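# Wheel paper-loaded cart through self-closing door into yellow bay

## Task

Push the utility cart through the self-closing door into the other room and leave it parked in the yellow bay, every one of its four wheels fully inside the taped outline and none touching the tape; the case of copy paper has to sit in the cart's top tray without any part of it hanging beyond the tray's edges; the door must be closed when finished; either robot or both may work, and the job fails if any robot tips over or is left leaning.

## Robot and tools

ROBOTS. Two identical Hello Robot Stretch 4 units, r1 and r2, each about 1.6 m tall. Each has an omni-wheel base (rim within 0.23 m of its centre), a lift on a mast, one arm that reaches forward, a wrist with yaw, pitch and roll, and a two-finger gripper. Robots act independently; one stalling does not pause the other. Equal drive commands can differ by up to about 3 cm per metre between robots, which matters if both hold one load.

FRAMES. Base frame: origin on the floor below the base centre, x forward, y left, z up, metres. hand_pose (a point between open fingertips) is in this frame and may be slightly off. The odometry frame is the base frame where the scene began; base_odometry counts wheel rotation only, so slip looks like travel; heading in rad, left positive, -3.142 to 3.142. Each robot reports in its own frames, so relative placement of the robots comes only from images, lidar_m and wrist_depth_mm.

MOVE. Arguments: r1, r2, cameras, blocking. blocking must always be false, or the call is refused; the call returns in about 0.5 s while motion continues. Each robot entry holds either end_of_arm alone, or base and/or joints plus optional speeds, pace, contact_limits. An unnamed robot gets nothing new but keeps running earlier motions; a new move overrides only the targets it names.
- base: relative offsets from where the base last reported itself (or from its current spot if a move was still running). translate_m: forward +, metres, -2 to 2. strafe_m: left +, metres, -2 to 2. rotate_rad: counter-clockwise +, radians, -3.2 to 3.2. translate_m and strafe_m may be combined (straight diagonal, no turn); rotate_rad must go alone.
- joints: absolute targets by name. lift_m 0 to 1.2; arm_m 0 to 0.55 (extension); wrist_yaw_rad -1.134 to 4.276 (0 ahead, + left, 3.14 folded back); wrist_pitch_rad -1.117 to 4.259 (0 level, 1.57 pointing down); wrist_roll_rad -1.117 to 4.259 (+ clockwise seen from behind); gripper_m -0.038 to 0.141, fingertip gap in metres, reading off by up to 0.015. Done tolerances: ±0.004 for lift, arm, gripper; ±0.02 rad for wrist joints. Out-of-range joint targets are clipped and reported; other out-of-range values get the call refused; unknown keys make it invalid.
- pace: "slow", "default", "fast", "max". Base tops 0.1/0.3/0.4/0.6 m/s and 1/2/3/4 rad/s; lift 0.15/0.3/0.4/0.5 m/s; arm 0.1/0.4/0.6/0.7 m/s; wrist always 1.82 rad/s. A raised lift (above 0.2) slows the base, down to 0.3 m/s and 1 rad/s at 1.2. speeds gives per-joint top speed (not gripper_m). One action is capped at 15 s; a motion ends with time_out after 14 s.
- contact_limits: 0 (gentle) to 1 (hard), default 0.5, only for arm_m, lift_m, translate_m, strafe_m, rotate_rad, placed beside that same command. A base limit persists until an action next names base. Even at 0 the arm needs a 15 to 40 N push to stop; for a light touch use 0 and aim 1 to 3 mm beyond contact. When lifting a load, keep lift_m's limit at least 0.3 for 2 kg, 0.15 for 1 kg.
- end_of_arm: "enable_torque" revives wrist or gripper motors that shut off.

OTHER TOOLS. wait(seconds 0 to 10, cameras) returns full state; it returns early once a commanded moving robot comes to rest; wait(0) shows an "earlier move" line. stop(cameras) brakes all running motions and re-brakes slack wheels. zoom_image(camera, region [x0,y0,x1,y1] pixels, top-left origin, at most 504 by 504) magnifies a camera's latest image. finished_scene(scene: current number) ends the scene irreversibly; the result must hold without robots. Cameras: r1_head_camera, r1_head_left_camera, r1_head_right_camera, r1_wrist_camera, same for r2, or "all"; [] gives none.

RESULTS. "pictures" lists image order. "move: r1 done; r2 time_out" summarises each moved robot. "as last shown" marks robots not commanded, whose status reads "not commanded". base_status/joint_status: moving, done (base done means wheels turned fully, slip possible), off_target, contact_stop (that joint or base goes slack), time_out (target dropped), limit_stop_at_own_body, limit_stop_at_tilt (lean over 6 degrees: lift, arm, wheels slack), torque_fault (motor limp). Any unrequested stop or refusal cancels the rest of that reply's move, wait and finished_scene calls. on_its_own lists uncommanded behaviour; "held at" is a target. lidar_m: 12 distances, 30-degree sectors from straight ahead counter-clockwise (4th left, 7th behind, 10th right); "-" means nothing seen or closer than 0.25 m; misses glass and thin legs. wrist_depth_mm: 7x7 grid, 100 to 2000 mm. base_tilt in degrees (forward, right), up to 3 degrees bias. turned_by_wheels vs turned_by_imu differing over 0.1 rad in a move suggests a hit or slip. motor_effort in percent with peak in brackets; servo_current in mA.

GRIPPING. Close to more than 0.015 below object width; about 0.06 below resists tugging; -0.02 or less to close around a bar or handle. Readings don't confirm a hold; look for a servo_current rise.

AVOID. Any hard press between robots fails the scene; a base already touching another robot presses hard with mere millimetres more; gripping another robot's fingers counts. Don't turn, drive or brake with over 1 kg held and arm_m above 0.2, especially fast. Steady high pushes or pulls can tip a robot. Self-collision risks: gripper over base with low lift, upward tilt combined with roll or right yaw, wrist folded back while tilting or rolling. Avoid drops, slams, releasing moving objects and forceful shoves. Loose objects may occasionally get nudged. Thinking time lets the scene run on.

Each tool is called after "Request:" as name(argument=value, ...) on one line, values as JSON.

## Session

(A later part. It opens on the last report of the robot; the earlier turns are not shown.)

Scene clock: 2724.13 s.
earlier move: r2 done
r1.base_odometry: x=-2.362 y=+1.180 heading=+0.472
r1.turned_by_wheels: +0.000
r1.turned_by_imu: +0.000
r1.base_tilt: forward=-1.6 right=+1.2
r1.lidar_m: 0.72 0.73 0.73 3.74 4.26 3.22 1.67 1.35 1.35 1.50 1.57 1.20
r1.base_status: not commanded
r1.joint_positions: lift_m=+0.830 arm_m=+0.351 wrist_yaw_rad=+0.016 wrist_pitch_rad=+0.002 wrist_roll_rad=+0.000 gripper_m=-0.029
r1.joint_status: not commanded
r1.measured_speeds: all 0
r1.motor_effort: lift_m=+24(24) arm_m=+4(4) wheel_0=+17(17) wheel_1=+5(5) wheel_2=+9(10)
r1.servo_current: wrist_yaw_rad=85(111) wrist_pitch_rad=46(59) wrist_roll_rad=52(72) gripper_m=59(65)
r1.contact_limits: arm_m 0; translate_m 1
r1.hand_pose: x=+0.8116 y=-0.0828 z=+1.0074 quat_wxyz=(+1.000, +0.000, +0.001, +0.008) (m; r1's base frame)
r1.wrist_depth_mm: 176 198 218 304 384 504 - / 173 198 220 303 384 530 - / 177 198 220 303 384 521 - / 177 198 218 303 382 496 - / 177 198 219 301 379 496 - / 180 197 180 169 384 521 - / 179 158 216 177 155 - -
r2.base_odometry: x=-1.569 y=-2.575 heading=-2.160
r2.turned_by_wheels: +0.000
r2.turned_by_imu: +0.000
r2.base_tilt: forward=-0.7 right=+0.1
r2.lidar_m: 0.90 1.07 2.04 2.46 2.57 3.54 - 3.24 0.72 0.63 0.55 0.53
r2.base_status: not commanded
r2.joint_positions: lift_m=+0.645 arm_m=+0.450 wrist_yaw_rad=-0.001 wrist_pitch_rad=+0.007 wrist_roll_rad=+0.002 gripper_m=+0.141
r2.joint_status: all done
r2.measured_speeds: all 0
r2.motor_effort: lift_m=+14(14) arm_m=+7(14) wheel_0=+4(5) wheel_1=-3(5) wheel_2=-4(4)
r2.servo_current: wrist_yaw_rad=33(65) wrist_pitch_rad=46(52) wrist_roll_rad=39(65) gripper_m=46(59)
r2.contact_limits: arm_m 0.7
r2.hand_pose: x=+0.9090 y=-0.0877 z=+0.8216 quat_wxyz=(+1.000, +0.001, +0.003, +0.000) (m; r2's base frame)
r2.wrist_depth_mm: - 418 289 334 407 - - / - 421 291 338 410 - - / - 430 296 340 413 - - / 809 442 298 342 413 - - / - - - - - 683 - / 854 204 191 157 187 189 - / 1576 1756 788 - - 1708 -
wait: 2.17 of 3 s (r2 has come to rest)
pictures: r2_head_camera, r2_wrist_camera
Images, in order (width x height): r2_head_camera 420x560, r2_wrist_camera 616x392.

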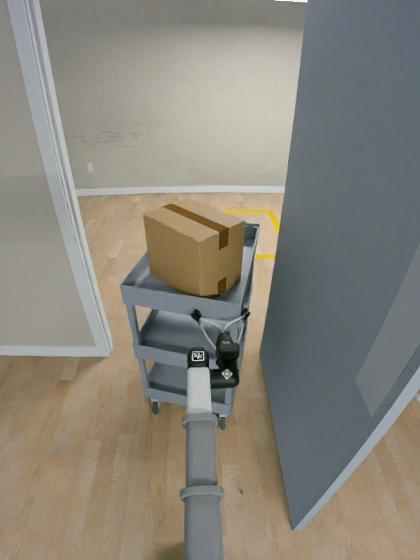

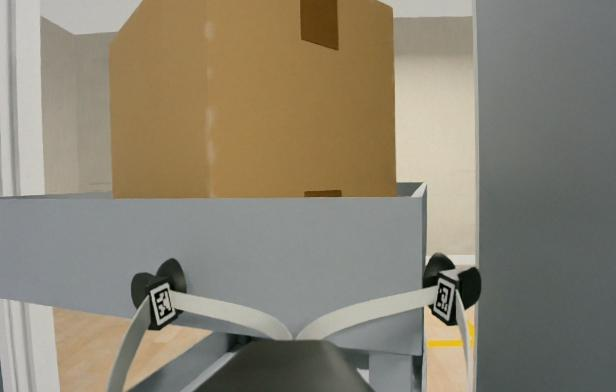

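Request:
move(blocking=false, cameras=[], r2={"joints":{"arm_m":0.38}})

Request:
wait(seconds=2, cameras=[])

Request:
move(blocking=false, cameras=[], r2={"base":{"strafe_m":0.06},"pace":"slow"})

Request:
wait(seconds=3, cameras=[])

Request:
move(blocking=false, cameras=["r2_wrist_camera"], r2={"joints":{"arm_m":0.53},"pace":"slow","contact_limits":{"arm_m":0.7}})

Request:
wait(seconds=4, cameras=["r2_head_camera","r2_wrist_camera"])

Scene clock: 2737.73 s.
move: r2 moving
r1: as last shown
r1.lidar_m: 0.73 0.72 0.74 3.75 4.25 3.22 1.65 1.37 1.34 1.51 1.54 1.20
r1.servo_current: wrist_yaw_rad=98(98) wrist_pitch_rad=39(46) wrist_roll_rad=39(65) gripper_m=59(59)
r1.contact_limits: arm_m 0; translate_m 1
r1.wrist_depth_mm: 176 198 219 303 389 504 - / 173 198 220 304 384 530 - / 177 198 219 303 384 525 - / 177 198 219 303 382 496 - / 177 198 219 301 382 492 - / 180 197 179 169 382 525 - / 180 158 216 177 155 - -
r2.base_odometry: x=-1.569 y=-2.575 heading=-2.160
r2.turned_by_wheels: +0.000
r2.turned_by_imu: +0.000
r2.base_tilt: forward=-0.7 right=+0.0
r2.lidar_m: 0.91 1.02 2.03 2.44 2.57 3.54 - 3.25 0.77 0.64 0.56 0.54
r2.base_status: not commanded
r2.joint_positions: lift_m=+0.645 arm_m=+0.402 wrist_yaw_rad=-0.001 wrist_pitch_rad=+0.007 wrist_roll_rad=+0.002 gripper_m=+0.141
r2.joint_status: arm_m moving
r2.measured_speeds: translate_m=+0.000 strafe_m=+0.000 rotate_rad=+0.000 lift_m=+0.000 arm_m=-0.140 wrist_yaw_rad=+0.000 wrist_pitch_rad=+0.000 wrist_roll_rad=+0.000
r2.motor_effort: lift_m=+14(14) arm_m=-5(11) wheel_0=+4(5) wheel_1=-3(3) wheel_2=-4(4)
r2.servo_current: wrist_yaw_rad=46(52) wrist_pitch_rad=46(52) wrist_roll_rad=52(59) gripper_m=52(59)
r2.hand_pose: x=+0.8617 y=-0.0877 z=+0.8216 quat_wxyz=(+1.000, +0.001, +0.003, +0.000) (m; r2's base frame)
r2.wrist_depth_mm: - - 338 377 - - - / - 525 340 379 - - - / - 535 340 379 - - - / 788 549 342 382 459 - - / - - - - 250 741 - / 891 - 196 157 192 187 - / 866 1808 820 - - - -
pictures: none
No camera images: "cameras" was empty.

Scene clock: 2738.37 s.
earlier move: r2 done
r1.base_odometry: x=-2.362 y=+1.180 heading=+0.472
r1.turned_by_wheels: +0.000
r1.turned_by_imu: +0.000
r1.base_tilt: forward=-1.6 right=+1.3
r1.lidar_m: 0.73 0.71 0.74 3.74 4.27 3.22 1.67 1.36 1.35 1.51 1.54 1.19
r1.base_status: not commanded
r1.joint_positions: lift_m=+0.830 arm_m=+0.351 wrist_yaw_rad=+0.016 wrist_pitch_rad=+0.002 wrist_roll_rad=+0.000 gripper_m=-0.029
r1.joint_status: not commanded
r1.measured_speeds: all 0
r1.motor_effort: lift_m=+24(24) arm_m=+3(4) wheel_0=+16(17) wheel_1=+4(5) wheel_2=+9(10)
r1.servo_current: wrist_yaw_rad=98(104) wrist_pitch_rad=39(52) wrist_roll_rad=46(65) gripper_m=59(59)
r1.contact_limits: arm_m 0; translate_m 1
r1.hand_pose: x=+0.8116 y=-0.0828 z=+1.0074 quat_wxyz=(+1.000, +0.000, +0.001, +0.008) (m; r1's base frame)
r1.wrist_depth_mm: 177 198 219 304 387 504 - / 173 199 219 304 387 525 - / 177 198 218 304 382 525 - / 176 198 219 301 384 492 - / 177 197 218 303 384 496 - / 180 197 180 169 384 521 - / 179 158 216 178 155 - -
r2.base_odometry: x=-1.569 y=-2.575 heading=-2.160
r2.turned_by_wheels: +0.000
r2.turned_by_imu: +0.000
r2.base_tilt: forward=-0.7 right=+0.1
r2.lidar_m: 0.91 1.05 2.02 2.45 2.56 3.54 - 3.27 0.75 0.65 0.55 0.54
r2.base_status: not commanded
r2.joint_positions: lift_m=+0.645 arm_m=+0.380 wrist_yaw_rad=-0.001 wrist_pitch_rad=+0.007 wrist_roll_rad=+0.002 gripper_m=+0.141
r2.joint_status: all done
r2.measured_speeds: all 0
r2.motor_effort: lift_m=+14(14) arm_m=-7(11) wheel_0=+4(5) wheel_1=-3(4) wheel_2=-4(4)
r2.servo_current: wrist_yaw_rad=52(59) wrist_pitch_rad=52(52) wrist_roll_rad=39(59) gripper_m=52(59)
r2.hand_pose: x=+0.8394 y=-0.0877 z=+0.8216 quat_wxyz=(+1.000, +0.001, +0.003, +0.000) (m; r2's base frame)
r2.wrist_depth_mm: 842 - 364 404 - - - / 854 574 364 407 - - - / 917 - 366 407 - - - / 831 - 366 410 480 - - / - - - - 283 - - / 878 - 196 160 198 187 - / 439 1756 768 - - - -
wait: 0.63 of 2 s (r2 has come to rest)
pictures: none
No camera images: "cameras" was empty.

Scene clock: 2738.87 s.
move: r2 moving
r1: as last shown
r1.base_tilt: forward=-1.6 right=+1.2
r1.lidar_m: 0.74 0.74 0.72 3.76 4.26 3.21 1.65 1.35 1.32 1.53 1.56 1.20
r1.motor_effort: lift_m=+24(24) arm_m=+4(4) wheel_0=+17(17) wheel_1=+5(5) wheel_2=+9(10)
r1.servo_current: wrist_yaw_rad=98(98) wrist_pitch_rad=39(46) wrist_roll_rad=39(65) gripper_m=59(59)
r1.contact_limits: arm_m 0; translate_m 1
r1.wrist_depth_mm: 177 198 217 306 389 504 - / 173 198 219 306 384 530 - / 177 198 219 303 382 525 - / 177 198 219 301 382 521 - / 178 198 218 303 379 492 - / 180 197 180 169 382 525 - / 179 157 217 178 155 - -
r2.base_odometry: x=-1.557 y=-2.583 heading=-2.160
r2.turned_by_wheels: +0.000
r2.turned_by_imu: +0.000
r2.base_tilt: forward=-0.7 right=+0.1
r2.lidar_m: 0.90 1.48 2.02 2.46 2.56 3.51 - 3.27 0.77 0.64 0.54 0.55
r2.base_status: strafe_m moving
r2.joint_positions: lift_m=+0.645 arm_m=+0.380 wrist_yaw_rad=-0.001 wrist_pitch_rad=+0.007 wrist_roll_rad=+0.002 gripper_m=+0.141
r2.joint_status: not commanded
r2.measured_speeds: translate_m=+0.001 strafe_m=+0.057 rotate_rad=-0.004 lift_m=+0.000 arm_m=+0.000 wrist_yaw_rad=+0.000 wrist_pitch_rad=+0.000 wrist_roll_rad=+0.000
r2.motor_effort: lift_m=+14(14) arm_m=-7(7) wheel_0=-8(8) wheel_1=+8(9) wheel_2=+0(3)
r2.servo_current: wrist_yaw_rad=39(52) wrist_pitch_rad=52(52) wrist_roll_rad=46(59) gripper_m=52(52)
r2.hand_pose: x=+0.8394 y=-0.0877 z=+0.8216 quat_wxyz=(+1.000, +0.001, +0.003, +0.000) (m; r2's base frame)
r2.wrist_depth_mm: 904 - 370 394 - - - / 904 - 375 397 - - - / 891 - 379 394 - - - / 820 - 382 397 466 - - / - - - - - 768 - / 430 - 217 160 196 186 - / 427 1863 809 - - - -
pictures: none
No camera images: "cameras" was empty.

Scene clock: 2740.10 s.
earlier move: r2 done
r1.base_odometry: x=-2.362 y=+1.180 heading=+0.472
r1.turned_by_wheels: +0.000
r1.turned_by_imu: +0.000
r1.base_tilt: forward=-1.6 right=+1.2
r1.lidar_m: 0.72 0.77 0.81 3.74 4.24 3.22 1.67 1.36 1.35 1.49 1.56 1.21
r1.base_status: not commanded
r1.joint_positions: lift_m=+0.830 arm_m=+0.351 wrist_yaw_rad=+0.016 wrist_pitch_rad=+0.002 wrist_roll_rad=+0.000 gripper_m=-0.029
r1.joint_status: not commanded
r1.measured_speeds: all 0
r1.motor_effort: lift_m=+24(24) arm_m=+4(4) wheel_0=+17(17) wheel_1=+5(5) wheel_2=+9(10)
r1.servo_current: wrist_yaw_rad=85(111) wrist_pitch_rad=39(52) wrist_roll_rad=65(65) gripper_m=52(59)
r1.contact_limits: arm_m 0; translate_m 1
r1.hand_pose: x=+0.8116 y=-0.0828 z=+1.0074 quat_wxyz=(+1.000, +0.000, +0.001, +0.008) (m; r1's base frame)
r1.wrist_depth_mm: 177 199 220 303 387 500 - / 173 198 220 306 382 530 - / 177 198 219 303 384 525 - / 177 198 219 303 382 525 - / 177 198 218 303 382 492 - / 180 196 179 169 379 521 - / 179 157 216 178 155 - -
r2.base_odometry: x=-1.519 y=-2.608 heading=-2.160
r2.turned_by_wheels: +0.000
r2.turned_by_imu: +0.000
r2.base_tilt: forward=-0.7 right=+0.0
r2.lidar_m: 0.91 1.47 2.02 2.39 2.50 3.47 - 3.32 0.83 0.69 0.57 0.63
r2.base_status: done
r2.joint_positions: lift_m=+0.645 arm_m=+0.380 wrist_yaw_rad=-0.001 wrist_pitch_rad=+0.007 wrist_roll_rad=+0.002 gripper_m=+0.141
r2.joint_status: not commanded
r2.measured_speeds: all 0
r2.motor_effort: lift_m=+14(14) arm_m=-7(7) wheel_0=-3(11) wheel_1=+3(9) wheel_2=+0(3)
r2.servo_current: wrist_yaw_rad=46(59) wrist_pitch_rad=46(52) wrist_roll_rad=46(59) gripper_m=46(59)
r2.hand_pose: x=+0.8394 y=-0.0877 z=+0.8216 quat_wxyz=(+1.000, +0.001, +0.003, +0.000) (m; r2's base frame)
r2.wrist_depth_mm: 798 - 462 364 445 - - / 798 - 445 366 445 - - / 842 - 455 366 445 - - / 809 - 455 368 449 - - / - - - - - - - / 415 - 217 160 187 185 - / 421 1756 1708 - - - -
wait: 1.23 of 3 s (r2 has come to rest)
pictures: none
No camera images: "cameras" was empty.

Scene clock: 2740.60 s.
move: r2 moving
r1: as last shown
r1.lidar_m: 0.74 0.78 0.80 3.74 4.27 3.23 1.67 1.37 1.35 1.51 1.55 1.20
r1.servo_current: wrist_yaw_rad=91(111) wrist_pitch_rad=46(46) wrist_roll_rad=46(65) gripper_m=52(59)
r1.contact_limits: arm_m 0; translate_m 1
r1.wrist_depth_mm: 176 198 219 301 387 508 - / 173 198 219 304 384 525 - / 177 198 218 304 384 530 - / 177 198 219 303 382 492 - / 177 198 219 301 382 492 - / 181 197 180 169 382 525 - / 180 157 218 178 155 - -
r2.base_odometry: x=-1.519 y=-2.608 heading=-2.160
r2.turned_by_wheels: +0.000
r2.turned_by_imu: +0.000
r2.base_tilt: forward=-0.7 right=+0.1
r2.lidar_m: 0.89 1.51 2.03 2.40 2.50 3.44 - 3.30 0.82 0.68 0.56 0.59
r2.base_status: not commanded
r2.joint_positions: lift_m=+0.645 arm_m=+0.392 wrist_yaw_rad=-0.001 wrist_pitch_rad=+0.007 wrist_roll_rad=+0.002 gripper_m=+0.141
r2.joint_status: arm_m moving
r2.measured_speeds: translate_m=+0.000 strafe_m=+0.000 rotate_rad=+0.000 lift_m=+0.000 arm_m=+0.049 wrist_yaw_rad=+0.000 wrist_pitch_rad=+0.000 wrist_roll_rad=+0.000
r2.motor_effort: lift_m=+14(14) arm_m=+9(12) wheel_0=-4(4) wheel_1=+3(4) wheel_2=+0(1)
r2.servo_current: wrist_yaw_rad=39(59) wrist_pitch_rad=52(52) wrist_roll_rad=52(59) gripper_m=46(59)
r2.contact_limits: arm_m 0.7
r2.hand_pose: x=+0.8517 y=-0.0877 z=+0.8216 quat_wxyz=(+1.000, +0.001, +0.003, +0.000) (m; r2's base frame)
r2.wrist_depth_mm: 891 - 421 351 430 - - / 798 - 430 351 433 - - / 798 - 433 355 433 - - / 788 - 442 357 433 - - / - - - - - - - / 410 - 196 160 187 185 - / 410 1756 1756 - - - -
pictures: r2_wrist_camera
Images, in order (width x height): r2_wrist_camera 616x392.

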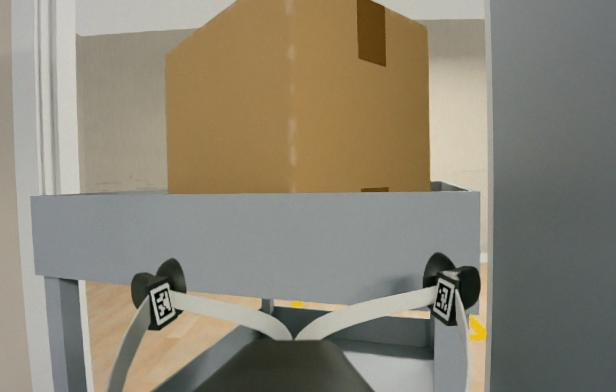

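Scene clock: 2742.87 s.
earlier move: r2 done
r1.base_odometry: x=-2.362 y=+1.180 heading=+0.472
r1.turned_by_wheels: +0.000
r1.turned_by_imu: +0.000
r1.base_tilt: forward=-1.6 right=+1.2
r1.lidar_m: 0.71 0.77 0.81 3.75 4.26 3.22 1.65 1.37 1.36 1.48 1.55 1.20
r1.base_status: not commanded
r1.joint_positions: lift_m=+0.830 arm_m=+0.351 wrist_yaw_rad=+0.016 wrist_pitch_rad=+0.002 wrist_roll_rad=+0.000 gripper_m=-0.029
r1.joint_status: not commanded
r1.measured_speeds: all 0
r1.on_its_own: wrist_yaw_rad is at rest, and its servo_current (111 mA) is outside its rest range (0 to 104 mA)
r1.motor_effort: lift_m=+24(24) arm_m=+4(4) wheel_0=+17(17) wheel_1=+5(5) wheel_2=+10(10)
r1.servo_current: wrist_yaw_rad=111(111) wrist_pitch_rad=46(52) wrist_roll_rad=39(65) gripper_m=52(59)
r1.contact_limits: arm_m 0; translate_m 1
r1.hand_pose: x=+0.8116 y=-0.0828 z=+1.0074 quat_wxyz=(+1.000, +0.000, +0.001, +0.008) (m; r1's base frame)
r1.wrist_depth_mm: 176 198 219 303 387 500 - / 173 198 220 306 384 525 - / 177 198 219 304 384 521 - / 177 198 219 304 384 521 - / 177 198 219 303 382 492 - / 180 198 180 178 382 521 - / 179 158 216 178 155 - -
r2.base_odometry: x=-1.519 y=-2.608 heading=-2.160
r2.turned_by_wheels: +0.000
r2.turned_by_imu: +0.001
r2.base_tilt: forward=-0.7 right=+0.1
r2.lidar_m: 1.01 1.50 2.01 2.39 2.49 3.46 - 3.34 0.80 0.68 0.59 0.64
r2.base_status: not commanded
r2.joint_positions: lift_m=+0.645 arm_m=+0.530 wrist_yaw_rad=-0.003 wrist_pitch_rad=+0.007 wrist_roll_rad=+0.002 gripper_m=+0.141
r2.joint_status: all done
r2.measured_speeds: all 0
r2.motor_effort: lift_m=+14(14) arm_m=+8(13) wheel_0=+2(4) wheel_1=+3(4) wheel_2=-3(3)
r2.servo_current: wrist_yaw_rad=39(59) wrist_pitch_rad=46(59) wrist_roll_rad=59(59) gripper_m=52(65)
r2.contact_limits: arm_m 0.7
r2.hand_pose: x=+0.9888 y=-0.0883 z=+0.8216 quat_wxyz=(+1.000, +0.001, +0.003, -0.001) (m; r2's base frame)
r2.wrist_depth_mm: - - 387 301 353 - - / - - 389 304 357 - - / - - 394 306 359 - - / - - 397 307 359 - - / - - - - - - - / 343 219 197 157 182 189 - / 347 1756 1708 - - 1708 -
wait: 2.27 of 4 s (r2 has come to rest)
pictures: r2_head_camera, r2_wrist_camera
Images, in order (width x height): r2_head_camera 420x560, r2_wrist_camera 616x392.

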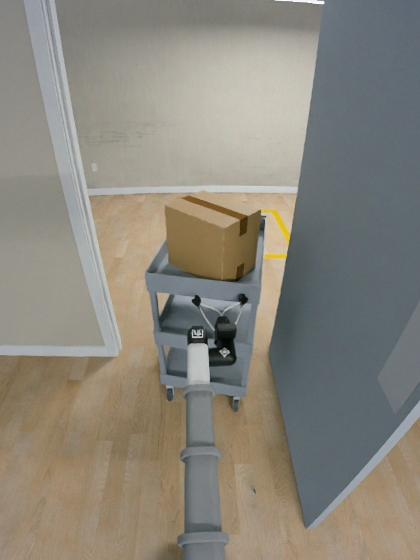

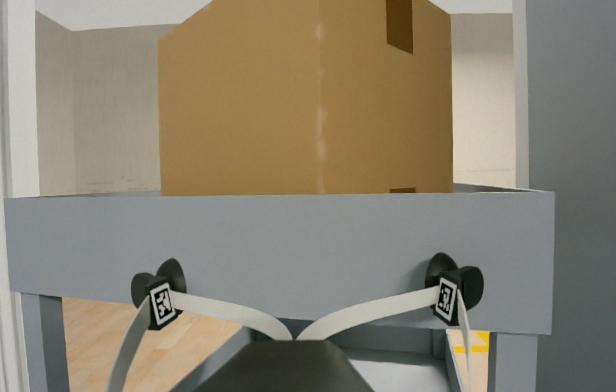

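Request:
move(blocking=false, cameras=[], r2={"joints":{"arm_m":0.20}})

Request:
wait(seconds=3, cameras=[])

Request:
move(blocking=false, cameras=[], r2={"base":{"translate_m":0.29},"pace":"slow","contact_limits":{"translate_m":0.2}})

Request:
wait(seconds=5, cameras=["r2_head_camera","r2_wrist_camera","r2_head_left_camera"])

Scene clock: 2759.47 s.
move: r2 moving
r1.base_odometry: x=-2.362 y=+1.180 heading=+0.472
r1.turned_by_wheels: +0.000
r1.turned_by_imu: +0.000
r1.base_tilt: forward=-1.6 right=+1.2
r1.lidar_m: 0.71 0.77 0.78 3.76 4.26 3.22 1.68 1.38 1.34 1.51 1.54 1.17
r1.base_status: not commanded
r1.joint_positions: lift_m=+0.830 arm_m=+0.351 wrist_yaw_rad=+0.016 wrist_pitch_rad=+0.002 wrist_roll_rad=+0.000 gripper_m=-0.029
r1.joint_status: not commanded
r1.measured_speeds: all 0
r1.motor_effort: lift_m=+24(24) arm_m=+4(4) wheel_0=+17(18) wheel_1=+5(5) wheel_2=+9(10)
r1.servo_current: wrist_yaw_rad=85(98) wrist_pitch_rad=46(46) wrist_roll_rad=33(52) gripper_m=52(59)
r1.contact_limits: arm_m 0; translate_m 1
r1.hand_pose: x=+0.8116 y=-0.0828 z=+1.0074 quat_wxyz=(+1.000, +0.000, +0.001, +0.008) (m; r1's base frame)
r1.wrist_depth_mm: 177 198 220 304 387 500 - / 173 198 219 303 384 530 - / 177 198 219 303 387 521 - / 177 198 220 303 384 525 - / 177 198 218 303 379 492 - / 180 197 180 178 382 521 - / 179 157 217 177 155 - -
r2.base_odometry: x=-1.519 y=-2.608 heading=-2.160
r2.turned_by_wheels: +0.000
r2.turned_by_imu: +0.001
r2.base_tilt: forward=-0.6 right=+0.0
r2.lidar_m: 1.00 1.51 2.02 2.39 2.54 3.45 - 3.34 0.82 0.70 0.58 0.62
r2.base_status: not commanded
r2.joint_positions: lift_m=+0.645 arm_m=+0.479 wrist_yaw_rad=-0.003 wrist_pitch_rad=+0.007 wrist_roll_rad=+0.002 gripper_m=+0.141
r2.joint_status: arm_m moving
r2.measured_speeds: translate_m=+0.000 strafe_m=+0.000 rotate_rad=+0.000 lift_m=+0.000 arm_m=-0.195 wrist_yaw_rad=+0.000 wrist_pitch_rad=+0.000 wrist_roll_rad=+0.000
r2.motor_effort: lift_m=+14(14) arm_m=-11(11) wheel_0=+2(3) wheel_1=+3(3) wheel_2=-3(3)
r2.servo_current: wrist_yaw_rad=39(59) wrist_pitch_rad=52(52) wrist_roll_rad=46(52) gripper_m=52(59)
r2.hand_pose: x=+0.9385 y=-0.0882 z=+0.8216 quat_wxyz=(+1.000, +0.001, +0.003, -0.001) (m; r2's base frame)
r2.wrist_depth_mm: - - 469 343 404 - - / - - 455 347 404 - - / - - 462 345 404 - - / 723 - 462 349 404 661 - / - - - - - 263 - / 715 218 216 160 187 204 - / 392 1708 1708 - - - -
pictures: none
No camera images: "cameras" was empty.

Scene clock: 2761.07 s.
earlier move: r2 done
r1.base_odometry: x=-2.362 y=+1.180 heading=+0.472
r1.turned_by_wheels: +0.000
r1.turned_by_imu: +0.000
r1.base_tilt: forward=-1.6 right=+1.2
r1.lidar_m: 0.73 0.77 0.79 3.73 4.25 3.22 1.68 1.36 1.35 1.51 1.54 1.18
r1.base_status: not commanded
r1.joint_positions: lift_m=+0.830 arm_m=+0.351 wrist_yaw_rad=+0.016 wrist_pitch_rad=+0.002 wrist_roll_rad=+0.000 gripper_m=-0.029
r1.joint_status: not commanded
r1.measured_speeds: all 0
r1.motor_effort: lift_m=+24(24) arm_m=+4(4) wheel_0=+17(18) wheel_1=+5(5) wheel_2=+10(10)
r1.servo_current: wrist_yaw_rad=98(117) wrist_pitch_rad=39(46) wrist_roll_rad=39(65) gripper_m=52(65)
r1.contact_limits: arm_m 0; translate_m 1
r1.hand_pose: x=+0.8116 y=-0.0828 z=+1.0074 quat_wxyz=(+1.000, +0.000, +0.001, +0.008) (m; r1's base frame)
r1.wrist_depth_mm: 176 198 218 304 387 504 - / 173 198 218 304 384 525 - / 177 198 219 304 387 521 - / 177 198 218 304 384 525 - / 177 198 218 301 382 492 - / 180 197 180 169 379 525 - / 179 158 216 178 154 - -
r2.base_odometry: x=-1.519 y=-2.608 heading=-2.160
r2.turned_by_wheels: +0.000
r2.turned_by_imu: +0.000
r2.base_tilt: forward=-0.7 right=+0.1
r2.lidar_m: 1.01 1.49 2.03 2.40 2.48 3.43 - 3.32 0.83 0.65 0.57 0.63
r2.base_status: not commanded
r2.joint_positions: lift_m=+0.645 arm_m=+0.200 wrist_yaw_rad=-0.003 wrist_pitch_rad=+0.007 wrist_roll_rad=+0.002 gripper_m=+0.141
r2.joint_status: all done
r2.measured_speeds: all 0
r2.motor_effort: lift_m=+14(14) arm_m=-7(11) wheel_0=+3(3) wheel_1=+3(3) wheel_2=-3(3)
r2.servo_current: wrist_yaw_rad=39(59) wrist_pitch_rad=46(59) wrist_roll_rad=52(59) gripper_m=59(59)
r2.hand_pose: x=+0.6592 y=-0.0882 z=+0.8216 quat_wxyz=(+1.000, +0.001, +0.003, -0.001) (m; r2's base frame)
r2.wrist_depth_mm: - - - - - - - / - - - 654 - - - / - - - 654 759 - - / - - - 654 1098 - - / - - - - - - - / - 219 820 157 188 185 - / - 1618 - - - - -
wait: 1.60 of 3 s (r2 has come to rest)
pictures: none
No camera images: "cameras" was empty.

Scene clock: 2761.57 s.
move: r2 moving
r1: as last shown
r1.lidar_m: 0.71 0.78 0.78 3.75 4.25 3.24 1.65 1.36 1.33 1.50 1.56 1.17
r1.motor_effort: lift_m=+24(24) arm_m=+3(4) wheel_0=+17(17) wheel_1=+5(5) wheel_2=+9(10)
r1.servo_current: wrist_yaw_rad=104(104) wrist_pitch_rad=39(46) wrist_roll_rad=52(59) gripper_m=52(59)
r1.contact_limits: arm_m 0; translate_m 1
r1.wrist_depth_mm: 177 197 219 304 384 504 - / 173 198 219 303 384 530 - / 177 199 220 304 384 521 - / 177 198 219 303 382 521 - / 177 198 218 301 382 496 - / 180 197 180 169 382 521 - / 180 157 217 178 155 - -
r2.base_odometry: x=-1.526 y=-2.619 heading=-2.160
r2.turned_by_wheels: +0.000
r2.turned_by_imu: +0.000
r2.base_tilt: forward=-0.7 right=+0.1
r2.lidar_m: 0.99 1.51 1.99 2.39 2.52 3.46 - 3.30 0.81 0.63 0.57 0.63
r2.base_status: translate_m moving
r2.joint_positions: lift_m=+0.645 arm_m=+0.200 wrist_yaw_rad=-0.003 wrist_pitch_rad=+0.007 wrist_roll_rad=+0.002 gripper_m=+0.141
r2.joint_status: not commanded
r2.measured_speeds: translate_m=+0.048 strafe_m=+0.000 rotate_rad=-0.001 lift_m=+0.000 arm_m=+0.000 wrist_yaw_rad=+0.000 wrist_pitch_rad=+0.000 wrist_roll_rad=+0.000
r2.motor_effort: lift_m=+14(14) arm_m=-7(7) wheel_0=+6(8) wheel_1=+8(8) wheel_2=-10(10)
r2.servo_current: wrist_yaw_rad=52(52) wrist_pitch_rad=46(52) wrist_roll_rad=39(59) gripper_m=52(59)
r2.contact_limits: translate_m 0.2
r2.hand_pose: x=+0.6592 y=-0.0882 z=+0.8216 quat_wxyz=(+1.000, +0.001, +0.003, -0.001) (m; r2's base frame)
r2.wrist_depth_mm: - - - - - - - / - - - 640 - - - / - - 820 647 759 - - / - - - 647 1098 - - / - 1118 - - - 878 - / - 204 820 157 187 187 - / - 1661 798 - - - -
pictures: none
No camera images: "cameras" was empty.

Scene clock: 2765.23 s.
earlier move: r2 done
r1.base_odometry: x=-2.362 y=+1.180 heading=+0.472
r1.turned_by_wheels: +0.000
r1.turned_by_imu: +0.000
r1.base_tilt: forward=-1.6 right=+1.2
r1.lidar_m: 0.72 0.86 3.37 3.75 4.26 3.21 1.67 1.33 1.35 1.52 1.55 1.19
r1.base_status: not commanded
r1.joint_positions: lift_m=+0.830 arm_m=+0.351 wrist_yaw_rad=+0.016 wrist_pitch_rad=+0.002 wrist_roll_rad=+0.000 gripper_m=-0.029
r1.joint_status: not commanded
r1.measured_speeds: all 0
r1.motor_effort: lift_m=+24(24) arm_m=+3(4) wheel_0=+17(17) wheel_1=+5(5) wheel_2=+9(10)
r1.servo_current: wrist_yaw_rad=78(124) wrist_pitch_rad=52(52) wrist_roll_rad=39(65) gripper_m=59(59)
r1.contact_limits: arm_m 0; translate_m 1
r1.hand_pose: x=+0.8116 y=-0.0828 z=+1.0074 quat_wxyz=(+1.000, +0.000, +0.001, +0.008) (m; r1's base frame)
r1.wrist_depth_mm: 177 198 219 304 387 500 - / 173 198 219 303 387 525 - / 177 198 219 303 384 530 - / 177 198 218 304 382 521 - / 177 198 219 303 384 496 - / 180 197 180 169 382 525 - / 180 157 217 178 155 - -
r2.base_odometry: x=-1.680 y=-2.849 heading=-2.159
r2.turned_by_wheels: +0.000
r2.turned_by_imu: +0.001
r2.base_tilt: forward=-0.7 right=+0.1
r2.lidar_m: 0.73 1.22 1.63 2.39 2.51 3.43 - 3.33 0.77 0.43 0.44 0.64
r2.base_status: done
r2.joint_positions: lift_m=+0.645 arm_m=+0.200 wrist_yaw_rad=-0.003 wrist_pitch_rad=+0.007 wrist_roll_rad=+0.002 gripper_m=+0.141
r2.joint_status: not commanded
r2.measured_speeds: all 0
r2.motor_effort: lift_m=+14(14) arm_m=-7(7) wheel_0=+5(9) wheel_1=+4(8) wheel_2=-5(12)
r2.servo_current: wrist_yaw_rad=46(59) wrist_pitch_rad=52(59) wrist_roll_rad=52(59) gripper_m=52(59)
r2.contact_limits: translate_m 0.2
r2.hand_pose: x=+0.6592 y=-0.0882 z=+0.8216 quat_wxyz=(+1.000, +0.001, +0.003, -0.001) (m; r2's base frame)
r2.wrist_depth_mm: - - 459 345 402 - - / - - 442 347 404 - - / - - 449 347 407 - - / 723 - 459 351 410 - - / - - - - - 264 - / 397 219 217 160 187 189 - / 397 1708 1921 - - - -
wait: 3.67 of 5 s (r2 has come to rest)
pictures: r2_head_camera, r2_head_left_camera, r2_wrist_camera
Images, in order (width x height): r2_head_camera 420x560, r2_head_left_camera 420x672, r2_wrist_camera 616x392.

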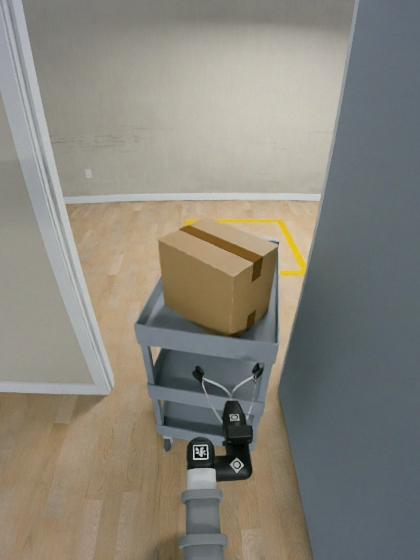

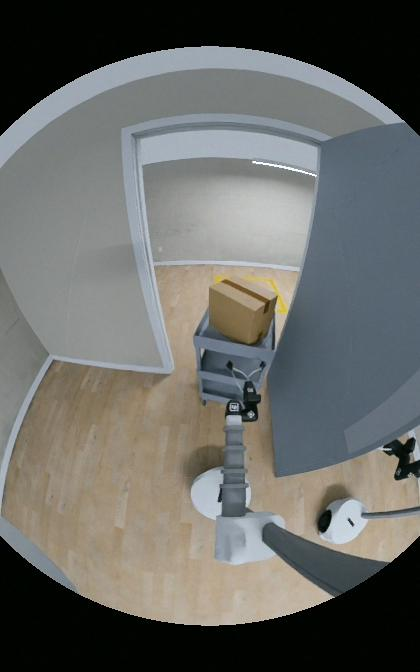

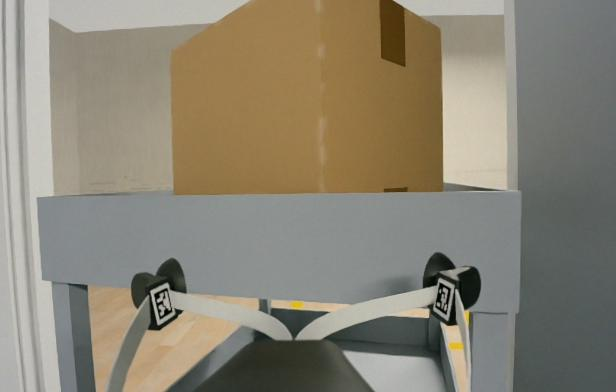

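Request:
move(blocking=false, cameras=[], r2={"joints":{"arm_m":0.53},"pace":"slow","contact_limits":{"arm_m":0.7}})

Request:
wait(seconds=5, cameras=["r2_head_camera","r2_wrist_camera"])

Scene clock: 2782.17 s.
move: r2 moving
r1: as last shown
r1.lidar_m: 0.72 0.87 3.35 3.73 4.25 3.21 1.68 1.37 1.34 1.52 1.54 1.19
r1.motor_effort: lift_m=+24(24) arm_m=+3(4) wheel_0=+17(17) wheel_1=+4(5) wheel_2=+10(10)
r1.servo_current: wrist_yaw_rad=78(111) wrist_pitch_rad=39(46) wrist_roll_rad=52(72) gripper_m=52(59)
r1.contact_limits: arm_m 0; translate_m 1
r1.wrist_depth_mm: 176 198 219 303 389 500 - / 173 198 220 304 387 530 - / 177 198 219 303 384 521 - / 177 198 218 303 382 492 - / 177 198 219 304 379 492 - / 180 196 180 170 384 525 - / 180 157 217 178 155 - -
r2.base_odometry: x=-1.680 y=-2.849 heading=-2.159
r2.turned_by_wheels: +0.000
r2.turned_by_imu: +0.000
r2.base_tilt: forward=-0.6 right=+0.1
r2.lidar_m: 0.70 1.22 1.64 2.40 2.50 3.43 - 3.34 0.77 0.43 0.44 0.65
r2.base_status: not commanded
r2.joint_positions: lift_m=+0.645 arm_m=+0.212 wrist_yaw_rad=-0.003 wrist_pitch_rad=+0.007 wrist_roll_rad=+0.002 gripper_m=+0.141
r2.joint_status: arm_m moving
r2.measured_speeds: translate_m=+0.000 strafe_m=+0.000 rotate_rad=+0.000 lift_m=+0.000 arm_m=+0.049 wrist_yaw_rad=+0.000 wrist_pitch_rad=+0.000 wrist_roll_rad=+0.000
r2.motor_effort: lift_m=+14(14) arm_m=+11(11) wheel_0=+5(5) wheel_1=+3(4) wheel_2=-5(5)
r2.servo_current: wrist_yaw_rad=46(59) wrist_pitch_rad=46(52) wrist_roll_rad=39(59) gripper_m=46(52)
r2.contact_limits: arm_m 0.7; translate_m 0.2
r2.hand_pose: x=+0.6715 y=-0.0882 z=+0.8216 quat_wxyz=(+1.000, +0.001, +0.003, -0.001) (m; r2's base frame)
r2.wrist_depth_mm: - - 449 334 392 - - / - - 433 338 392 - - / - - 433 338 392 - - / - - 442 338 397 647 - / - - - - - - - / 377 220 196 160 187 204 - / 387 1756 1756 - - - -
pictures: none
No camera images: "cameras" was empty.

Scene clock: 2786.23 s.
earlier move: r2 done
r1.base_odometry: x=-2.362 y=+1.180 heading=+0.472
r1.turned_by_wheels: +0.000
r1.turned_by_imu: +0.000
r1.base_tilt: forward=-1.6 right=+1.3
r1.lidar_m: 0.73 0.85 3.36 3.75 4.26 3.19 1.69 1.36 1.35 1.51 1.54 1.19
r1.base_status: not commanded
r1.joint_positions: lift_m=+0.830 arm_m=+0.351 wrist_yaw_rad=+0.016 wrist_pitch_rad=+0.002 wrist_roll_rad=+0.000 gripper_m=-0.029
r1.joint_status: not commanded
r1.measured_speeds: all 0
r1.motor_effort: lift_m=+24(24) arm_m=+4(4) wheel_0=+17(17) wheel_1=+5(5) wheel_2=+9(10)
r1.servo_current: wrist_yaw_rad=98(117) wrist_pitch_rad=46(52) wrist_roll_rad=52(72) gripper_m=52(59)
r1.contact_limits: arm_m 0; translate_m 1
r1.hand_pose: x=+0.8116 y=-0.0828 z=+1.0074 quat_wxyz=(+1.000, +0.000, +0.001, +0.008) (m; r1's base frame)
r1.wrist_depth_mm: 177 198 218 306 389 500 - / 173 198 219 304 387 530 - / 177 198 219 303 384 530 - / 177 198 218 303 379 525 - / 177 198 219 301 384 492 - / 172 198 180 169 382 525 - / 179 158 217 177 155 - -
r2.base_odometry: x=-1.680 y=-2.849 heading=-2.160
r2.turned_by_wheels: +0.000
r2.turned_by_imu: +0.000
r2.base_tilt: forward=-0.6 right=+0.1
r2.lidar_m: 0.99 1.24 1.62 2.40 2.51 3.46 - 3.33 0.74 0.45 0.44 0.62
r2.base_status: not commanded
r2.joint_positions: lift_m=+0.645 arm_m=+0.530 wrist_yaw_rad=-0.003 wrist_pitch_rad=+0.007 wrist_roll_rad=+0.002 gripper_m=+0.141
r2.joint_status: all done
r2.measured_speeds: all 0
r2.motor_effort: lift_m=+14(14) arm_m=+8(14) wheel_0=+4(5) wheel_1=+3(4) wheel_2=-5(5)
r2.servo_current: wrist_yaw_rad=46(59) wrist_pitch_rad=46(52) wrist_roll_rad=46(59) gripper_m=52(59)
r2.contact_limits: arm_m 0.7; translate_m 0.2
r2.hand_pose: x=+0.9888 y=-0.0882 z=+0.8216 quat_wxyz=(+1.000, +0.001, +0.003, -0.001) (m; r2's base frame)
r2.wrist_depth_mm: - - 399 332 281 364 - / - - 404 336 286 366 - / - - 410 338 287 366 - / - - 413 340 287 364 - / - - - - - - - / - 192 196 - 185 199 - / 1618 1661 1708 - - 1808 1661
wait: 4.07 of 5 s (r2 has come to rest)
pictures: r2_head_camera, r2_wrist_camera
Images, in order (width x height): r2_head_camera 420x560, r2_wrist_camera 616x392.

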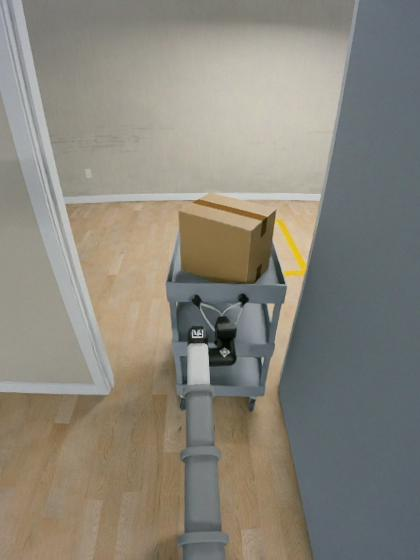

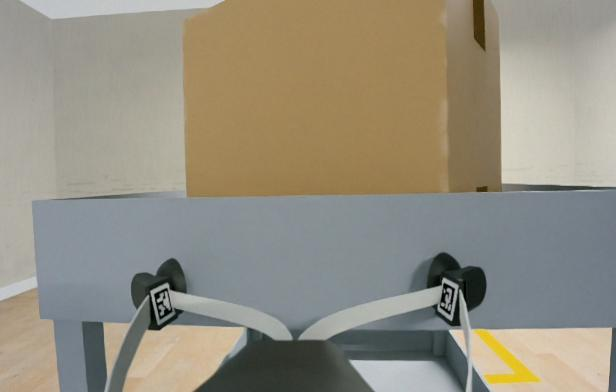

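Request:
move(blocking=false, cameras=[], r2={"joints":{"arm_m":0.20}})

Request:
wait(seconds=3, cameras=[])

Request:
move(blocking=false, cameras=[], r2={"base":{"translate_m":0.30},"pace":"slow","contact_limits":{"translate_m":0.2}})

Request:
wait(seconds=5, cameras=["r2_head_camera","r2_wrist_camera"])

Scene clock: 2797.57 s.
move: r2 moving
r1: as last shown
r1.lidar_m: 0.72 0.85 3.36 3.75 4.26 3.24 1.65 1.34 1.37 1.53 1.53 1.20
r1.motor_effort: lift_m=+24(24) arm_m=+4(4) wheel_0=+17(17) wheel_1=+4(5) wheel_2=+9(10)
r1.servo_current: wrist_yaw_rad=85(111) wrist_pitch_rad=46(46) wrist_roll_rad=46(52) gripper_m=52(59)
r1.contact_limits: arm_m 0; translate_m 1
r1.wrist_depth_mm: 177 198 219 304 387 496 - / 173 198 218 304 384 525 - / 177 198 219 304 384 521 - / 177 198 219 303 384 496 - / 177 198 218 301 384 496 - / 172 197 180 169 382 521 - / 179 157 218 178 155 - -
r2.base_odometry: x=-1.680 y=-2.849 heading=-2.160
r2.turned_by_wheels: +0.000
r2.turned_by_imu: +0.001
r2.base_tilt: forward=-0.7 right=+0.1
r2.lidar_m: 0.99 1.23 1.60 2.37 2.50 3.45 - 3.28 0.78 0.44 0.43 0.64
r2.base_status: not commanded
r2.joint_positions: lift_m=+0.645 arm_m=+0.479 wrist_yaw_rad=-0.003 wrist_pitch_rad=+0.007 wrist_roll_rad=+0.002 gripper_m=+0.141
r2.joint_status: arm_m moving
r2.measured_speeds: translate_m=+0.000 strafe_m=+0.000 rotate_rad=+0.000 lift_m=+0.000 arm_m=-0.195 wrist_yaw_rad=+0.000 wrist_pitch_rad=+0.000 wrist_roll_rad=+0.000
r2.motor_effort: lift_m=+14(14) arm_m=-6(10) wheel_0=+4(4) wheel_1=+3(3) wheel_2=-5(5)
r2.servo_current: wrist_yaw_rad=39(59) wrist_pitch_rad=46(52) wrist_roll_rad=52(59) gripper_m=52(52)
r2.contact_limits: translate_m 0.2
r2.hand_pose: x=+0.9385 y=-0.0882 z=+0.8216 quat_wxyz=(+1.000, +0.001, +0.003, -0.001) (m; r2's base frame)
r2.wrist_depth_mm: - - - 379 322 462 - / - - 466 382 324 455 - / - - 469 387 327 452 - / - - 473 379 330 455 - / - - - - - - - / - 218 217 160 187 204 - / 1863 1661 1808 - - 1756 1756
pictures: none
No camera images: "cameras" was empty.

Scene clock: 2799.17 s.
earlier move: r2 done
r1.base_odometry: x=-2.362 y=+1.180 heading=+0.472
r1.turned_by_wheels: +0.000
r1.turned_by_imu: +0.000
r1.base_tilt: forward=-1.6 right=+1.3
r1.lidar_m: 0.74 0.85 3.36 3.75 4.26 3.24 1.68 1.36 1.35 1.51 1.55 1.19
r1.base_status: not commanded
r1.joint_positions: lift_m=+0.830 arm_m=+0.351 wrist_yaw_rad=+0.016 wrist_pitch_rad=+0.002 wrist_roll_rad=+0.000 gripper_m=-0.029
r1.joint_status: not commanded
r1.measured_speeds: all 0
r1.motor_effort: lift_m=+24(24) arm_m=+4(4) wheel_0=+17(17) wheel_1=+5(5) wheel_2=+9(10)
r1.servo_current: wrist_yaw_rad=98(111) wrist_pitch_rad=46(46) wrist_roll_rad=46(65) gripper_m=52(65)
r1.contact_limits: arm_m 0; translate_m 1
r1.hand_pose: x=+0.8116 y=-0.0828 z=+1.0074 quat_wxyz=(+1.000, +0.000, +0.001, +0.008) (m; r1's base frame)
r1.wrist_depth_mm: 176 200 218 304 387 508 - / 173 198 219 304 387 530 - / 177 198 219 304 382 525 - / 177 199 220 303 384 521 - / 177 198 219 301 382 496 - / 180 197 180 177 384 521 - / 179 157 216 178 155 - -
r2.base_odometry: x=-1.680 y=-2.849 heading=-2.160
r2.turned_by_wheels: +0.000
r2.turned_by_imu: +0.000
r2.base_tilt: forward=-0.7 right=+0.1
r2.lidar_m: 1.00 1.25 1.63 2.40 2.50 3.44 - 3.33 0.75 0.43 0.44 0.64
r2.base_status: not commanded
r2.joint_positions: lift_m=+0.645 arm_m=+0.200 wrist_yaw_rad=-0.003 wrist_pitch_rad=+0.007 wrist_roll_rad=+0.002 gripper_m=+0.141
r2.joint_status: all done
r2.measured_speeds: all 0
r2.motor_effort: lift_m=+14(14) arm_m=-7(13) wheel_0=+4(4) wheel_1=+3(3) wheel_2=-5(5)
r2.servo_current: wrist_yaw_rad=46(59) wrist_pitch_rad=46(52) wrist_roll_rad=39(65) gripper_m=52(59)
r2.contact_limits: translate_m 0.2
r2.hand_pose: x=+0.6592 y=-0.0882 z=+0.8216 quat_wxyz=(+1.000, +0.001, +0.003, -0.001) (m; r2's base frame)
r2.wrist_depth_mm: - - - - - - - / - - - 691 640 - - / - - - 668 640 - - / - - - 668 615 - - / - - - - - 564 - / 831 - 216 160 187 189 - / 798 1756 1618 - - 1661 -
wait: 1.60 of 3 s (r2 has come to rest)
pictures: none
No camera images: "cameras" was empty.

Scene clock: 2799.67 s.
move: r2 moving
r1: as last shown
r1.base_tilt: forward=-1.5 right=+1.2
r1.lidar_m: 0.73 0.87 3.37 3.76 4.24 3.21 1.67 1.37 1.34 1.51 1.54 1.19
r1.motor_effort: lift_m=+24(24) arm_m=+4(4) wheel_0=+17(17) wheel_1=+5(5) wheel_2=+10(10)
r1.servo_current: wrist_yaw_rad=98(98) wrist_pitch_rad=52(52) wrist_roll_rad=72(72) gripper_m=52(52)
r1.contact_limits: arm_m 0; translate_m 1
r1.wrist_depth_mm: 177 198 218 304 387 504 - / 173 199 219 303 387 521 - / 177 198 219 303 384 525 - / 176 198 219 301 384 521 - / 177 198 218 303 382 492 - / 173 197 180 169 382 525 - / 179 157 216 178 155 - -
r2.base_odometry: x=-1.687 y=-2.860 heading=-2.159
r2.turned_by_wheels: +0.000
r2.turned_by_imu: +0.000
r2.base_tilt: forward=-0.7 right=+0.0
r2.lidar_m: 0.98 1.23 1.58 2.37 2.49 3.46 - 3.34 0.77 0.45 0.45 0.62
r2.base_status: translate_m moving
r2.joint_positions: lift_m=+0.645 arm_m=+0.200 wrist_yaw_rad=-0.003 wrist_pitch_rad=+0.007 wrist_roll_rad=+0.002 gripper_m=+0.141
r2.joint_status: not commanded
r2.measured_speeds: translate_m=+0.049 strafe_m=-0.001 rotate_rad=+0.000 lift_m=+0.000 arm_m=+0.000 wrist_yaw_rad=+0.000 wrist_pitch_rad=+0.000 wrist_roll_rad=+0.000
r2.motor_effort: lift_m=+14(14) arm_m=-7(7) wheel_0=+4(11) wheel_1=+5(6) wheel_2=-10(10)
r2.servo_current: wrist_yaw_rad=33(59) wrist_pitch_rad=46(52) wrist_roll_rad=52(59) gripper_m=46(59)
r2.contact_limits: translate_m 0.2
r2.hand_pose: x=+0.6592 y=-0.0882 z=+0.8216 quat_wxyz=(+1.000, +0.001, +0.003, -0.001) (m; r2's base frame)
r2.wrist_depth_mm: - - - - - - - / - - - 661 627 - - / - - - 661 597 - - / - - - 661 634 - - / - - - - - 788 - / - - 585 160 187 189 - / 1618 1708 1576 - - 768 -
pictures: none
No camera images: "cameras" was empty.

Scene clock: 2803.43 s.
earlier move: r2 done
r1.base_odometry: x=-2.362 y=+1.180 heading=+0.472
r1.turned_by_wheels: +0.000
r1.turned_by_imu: +0.000
r1.base_tilt: forward=-1.6 right=+1.2
r1.lidar_m: 0.73 1.01 3.37 3.76 4.24 3.22 1.67 1.35 1.35 1.53 1.56 1.18
r1.base_status: not commanded
r1.joint_positions: lift_m=+0.830 arm_m=+0.351 wrist_yaw_rad=+0.016 wrist_pitch_rad=+0.002 wrist_roll_rad=+0.000 gripper_m=-0.029
r1.joint_status: not commanded
r1.measured_speeds: all 0
r1.on_its_own: wrist_yaw_rad is at rest, and its servo_current (111 mA) is outside its rest range (0 to 104 mA)
r1.motor_effort: lift_m=+24(24) arm_m=+4(4) wheel_0=+17(17) wheel_1=+5(5) wheel_2=+9(10)
r1.servo_current: wrist_yaw_rad=111(117) wrist_pitch_rad=46(52) wrist_roll_rad=46(72) gripper_m=52(59)
r1.contact_limits: arm_m 0; translate_m 1
r1.hand_pose: x=+0.8116 y=-0.0828 z=+1.0074 quat_wxyz=(+1.000, +0.000, +0.001, +0.008) (m; r1's base frame)
r1.wrist_depth_mm: 176 198 219 306 389 500 - / 173 198 219 303 384 525 - / 177 198 218 304 384 525 - / 177 198 219 303 382 521 - / 177 197 218 303 377 492 - / 180 197 180 169 379 525 - / 179 158 217 177 156 - -
r2.base_odometry: x=-1.846 y=-3.099 heading=-2.159
r2.turned_by_wheels: +0.000
r2.turned_by_imu: +0.001
r2.base_tilt: forward=-0.7 right=+0.1
r2.lidar_m: 0.68 0.95 1.17 2.39 2.48 3.45 - 1.13 0.46 0.42 0.43 0.64
r2.base_status: done
r2.joint_positions: lift_m=+0.645 arm_m=+0.200 wrist_yaw_rad=-0.003 wrist_pitch_rad=+0.007 wrist_roll_rad=+0.002 gripper_m=+0.141
r2.joint_status: not commanded
r2.measured_speeds: all 0
r2.motor_effort: lift_m=+14(14) arm_m=-7(7) wheel_0=+3(12) wheel_1=+5(8) wheel_2=-6(11)
r2.servo_current: wrist_yaw_rad=46(59) wrist_pitch_rad=52(59) wrist_roll_rad=46(59) gripper_m=52(59)
r2.contact_limits: translate_m 0.2
r2.hand_pose: x=+0.6592 y=-0.0882 z=+0.8216 quat_wxyz=(+1.000, +0.001, +0.003, -0.001) (m; r2's base frame)
r2.wrist_depth_mm: - - 455 366 309 442 - / - - 445 368 312 439 - / - - 449 370 315 436 - / - - 455 375 317 442 - / - - - - - - - / - 203 196 157 187 204 - / 1756 319 1756 - - 1756 1708
wait: 3.77 of 5 s (r2 has come to rest)
pictures: r2_head_camera, r2_wrist_camera
Images, in order (width x height): r2_head_camera 420x560, r2_wrist_camera 616x392.

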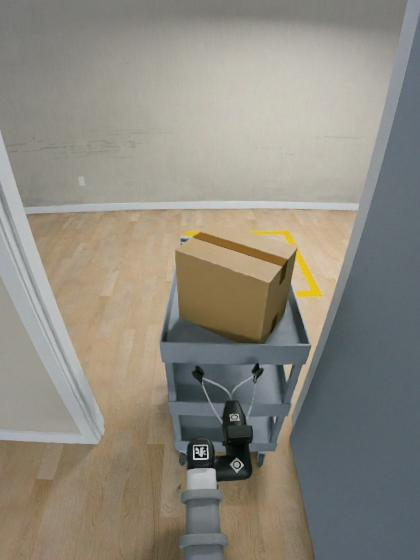

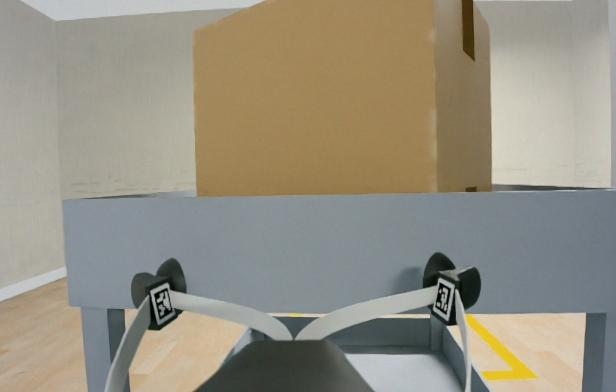

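Request:
move(blocking=false, cameras=[], r2={"joints":{"arm_m":0.54},"pace":"slow","contact_limits":{"arm_m":0.7}})

Request:
wait(seconds=5, cameras=["r2_head_camera","r2_wrist_camera","r2_head_left_camera"])

Scene clock: 2808.40 s.
move: r2 moving
r1.base_odometry: x=-2.362 y=+1.180 heading=+0.472
r1.turned_by_wheels: +0.000
r1.turned_by_imu: +0.000
r1.base_tilt: forward=-1.6 right=+1.3
r1.lidar_m: 0.73 1.02 3.37 3.76 4.26 3.24 1.65 1.35 1.35 1.52 1.56 1.19
r1.base_status: not commanded
r1.joint_positions: lift_m=+0.830 arm_m=+0.351 wrist_yaw_rad=+0.016 wrist_pitch_rad=+0.002 wrist_roll_rad=+0.000 gripper_m=-0.029
r1.joint_status: not commanded
r1.measured_speeds: all 0
r1.motor_effort: lift_m=+24(24) arm_m=+4(4) wheel_0=+17(18) wheel_1=+5(5) wheel_2=+9(10)
r1.servo_current: wrist_yaw_rad=78(111) wrist_pitch_rad=33(46) wrist_roll_rad=39(52) gripper_m=59(59)
r1.contact_limits: arm_m 0; translate_m 1
r1.hand_pose: x=+0.8116 y=-0.0828 z=+1.0074 quat_wxyz=(+1.000, +0.000, +0.001, +0.008) (m; r1's base frame)
r1.wrist_depth_mm: 176 198 219 306 387 504 - / 173 198 218 303 384 525 - / 177 198 218 304 387 525 - / 177 198 219 301 384 525 - / 177 198 219 303 384 492 - / 180 198 180 170 382 521 - / 179 158 216 177 155 - -
r2.base_odometry: x=-1.846 y=-3.099 heading=-2.159
r2.turned_by_wheels: +0.000
r2.turned_by_imu: +0.000
r2.base_tilt: forward=-0.6 right=+0.1
r2.lidar_m: 0.69 0.97 1.21 2.36 2.51 3.42 - 1.13 0.45 0.41 0.42 0.62
r2.base_status: not commanded
r2.joint_positions: lift_m=+0.645 arm_m=+0.212 wrist_yaw_rad=-0.003 wrist_pitch_rad=+0.007 wrist_roll_rad=+0.002 gripper_m=+0.141
r2.joint_status: arm_m moving
r2.measured_speeds: translate_m=+0.000 strafe_m=+0.000 rotate_rad=+0.000 lift_m=+0.000 arm_m=+0.049 wrist_yaw_rad=+0.000 wrist_pitch_rad=+0.000 wrist_roll_rad=+0.000
r2.motor_effort: lift_m=+14(14) arm_m=+8(12) wheel_0=+3(4) wheel_1=+5(6) wheel_2=-6(6)
r2.servo_current: wrist_yaw_rad=52(52) wrist_pitch_rad=46(52) wrist_roll_rad=46(65) gripper_m=52(52)
r2.contact_limits: arm_m 0.7; translate_m 0.2
r2.hand_pose: x=+0.6715 y=-0.0882 z=+0.8216 quat_wxyz=(+1.000, +0.001, +0.003, -0.001) (m; r2's base frame)
r2.wrist_depth_mm: - - 430 351 300 415 - / - - 430 357 309 410 - / - - 436 362 306 413 - / - - 439 362 307 410 - / - - - - - - - / - 201 196 157 187 189 - / 1708 1618 1756 - - 1756 1808
pictures: none
No camera images: "cameras" was empty.

Scene clock: 2812.57 s.
earlier move: r2 done
r1.base_odometry: x=-2.362 y=+1.180 heading=+0.472
r1.turned_by_wheels: +0.000
r1.turned_by_imu: +0.000
r1.base_tilt: forward=-1.6 right=+1.2
r1.lidar_m: 0.71 1.01 3.37 3.74 4.25 3.22 1.66 1.37 1.33 1.52 1.54 1.21
r1.base_status: not commanded
r1.joint_positions: lift_m=+0.830 arm_m=+0.351 wrist_yaw_rad=+0.016 wrist_pitch_rad=+0.002 wrist_roll_rad=+0.000 gripper_m=-0.029
r1.joint_status: not commanded
r1.measured_speeds: all 0
r1.motor_effort: lift_m=+24(24) arm_m=+3(4) wheel_0=+17(18) wheel_1=+5(5) wheel_2=+10(10)
r1.servo_current: wrist_yaw_rad=91(117) wrist_pitch_rad=46(52) wrist_roll_rad=52(72) gripper_m=52(65)
r1.contact_limits: arm_m 0; translate_m 1
r1.hand_pose: x=+0.8116 y=-0.0828 z=+1.0074 quat_wxyz=(+1.000, +0.000, +0.001, +0.008) (m; r1's base frame)
r1.wrist_depth_mm: 176 198 218 304 384 504 - / 173 198 218 304 384 530 - / 177 198 219 304 384 525 - / 176 198 218 303 382 521 - / 177 198 218 301 382 492 - / 180 197 180 169 384 525 - / 179 158 217 178 155 - -
r2.base_odometry: x=-1.846 y=-3.099 heading=-2.160
r2.turned_by_wheels: +0.000
r2.turned_by_imu: +0.000
r2.base_tilt: forward=-0.7 right=+0.1
r2.lidar_m: 0.99 0.98 1.17 2.39 2.51 3.44 - 1.15 0.43 0.42 0.44 0.65
r2.base_status: not commanded
r2.joint_positions: lift_m=+0.645 arm_m=+0.540 wrist_yaw_rad=-0.003 wrist_pitch_rad=+0.007 wrist_roll_rad=+0.002 gripper_m=+0.141
r2.joint_status: all done
r2.measured_speeds: all 0
r2.motor_effort: lift_m=+14(14) arm_m=+7(14) wheel_0=+2(4) wheel_1=+4(6) wheel_2=-6(6)
r2.servo_current: wrist_yaw_rad=39(72) wrist_pitch_rad=46(52) wrist_roll_rad=39(65) gripper_m=52(59)
r2.contact_limits: arm_m 0.7; translate_m 0.2
r2.hand_pose: x=+0.9988 y=-0.0882 z=+0.8216 quat_wxyz=(+1.000, +0.001, +0.003, -0.001) (m; r2's base frame)
r2.wrist_depth_mm: - - - 368 324 289 - / - - - 373 327 291 - / - - - 375 327 294 - / - - 427 384 329 297 - / - - - - - - - / - 245 - 157 186 189 - / 1863 253 1708 - - - 1708
wait: 4.17 of 5 s (r2 has come to rest)
pictures: r2_head_camera, r2_head_left_camera, r2_wrist_camera
Images, in order (width x height): r2_head_camera 420x560, r2_head_left_camera 420x672, r2_wrist_camera 616x392.

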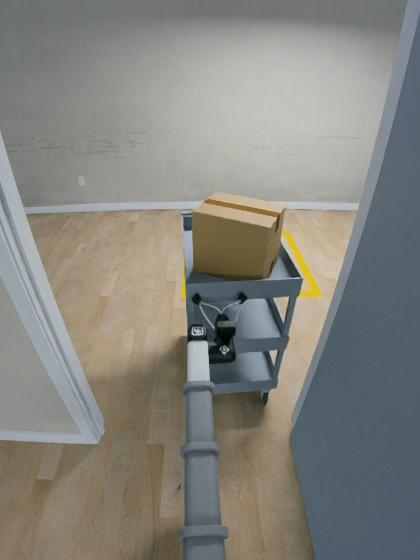

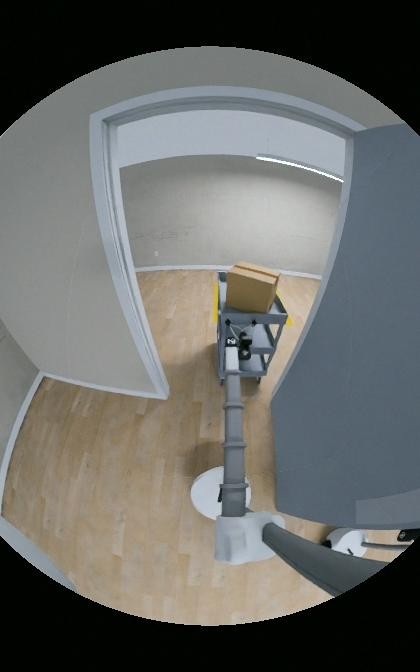

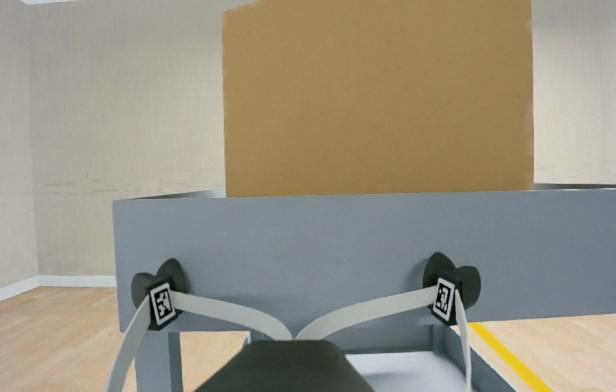

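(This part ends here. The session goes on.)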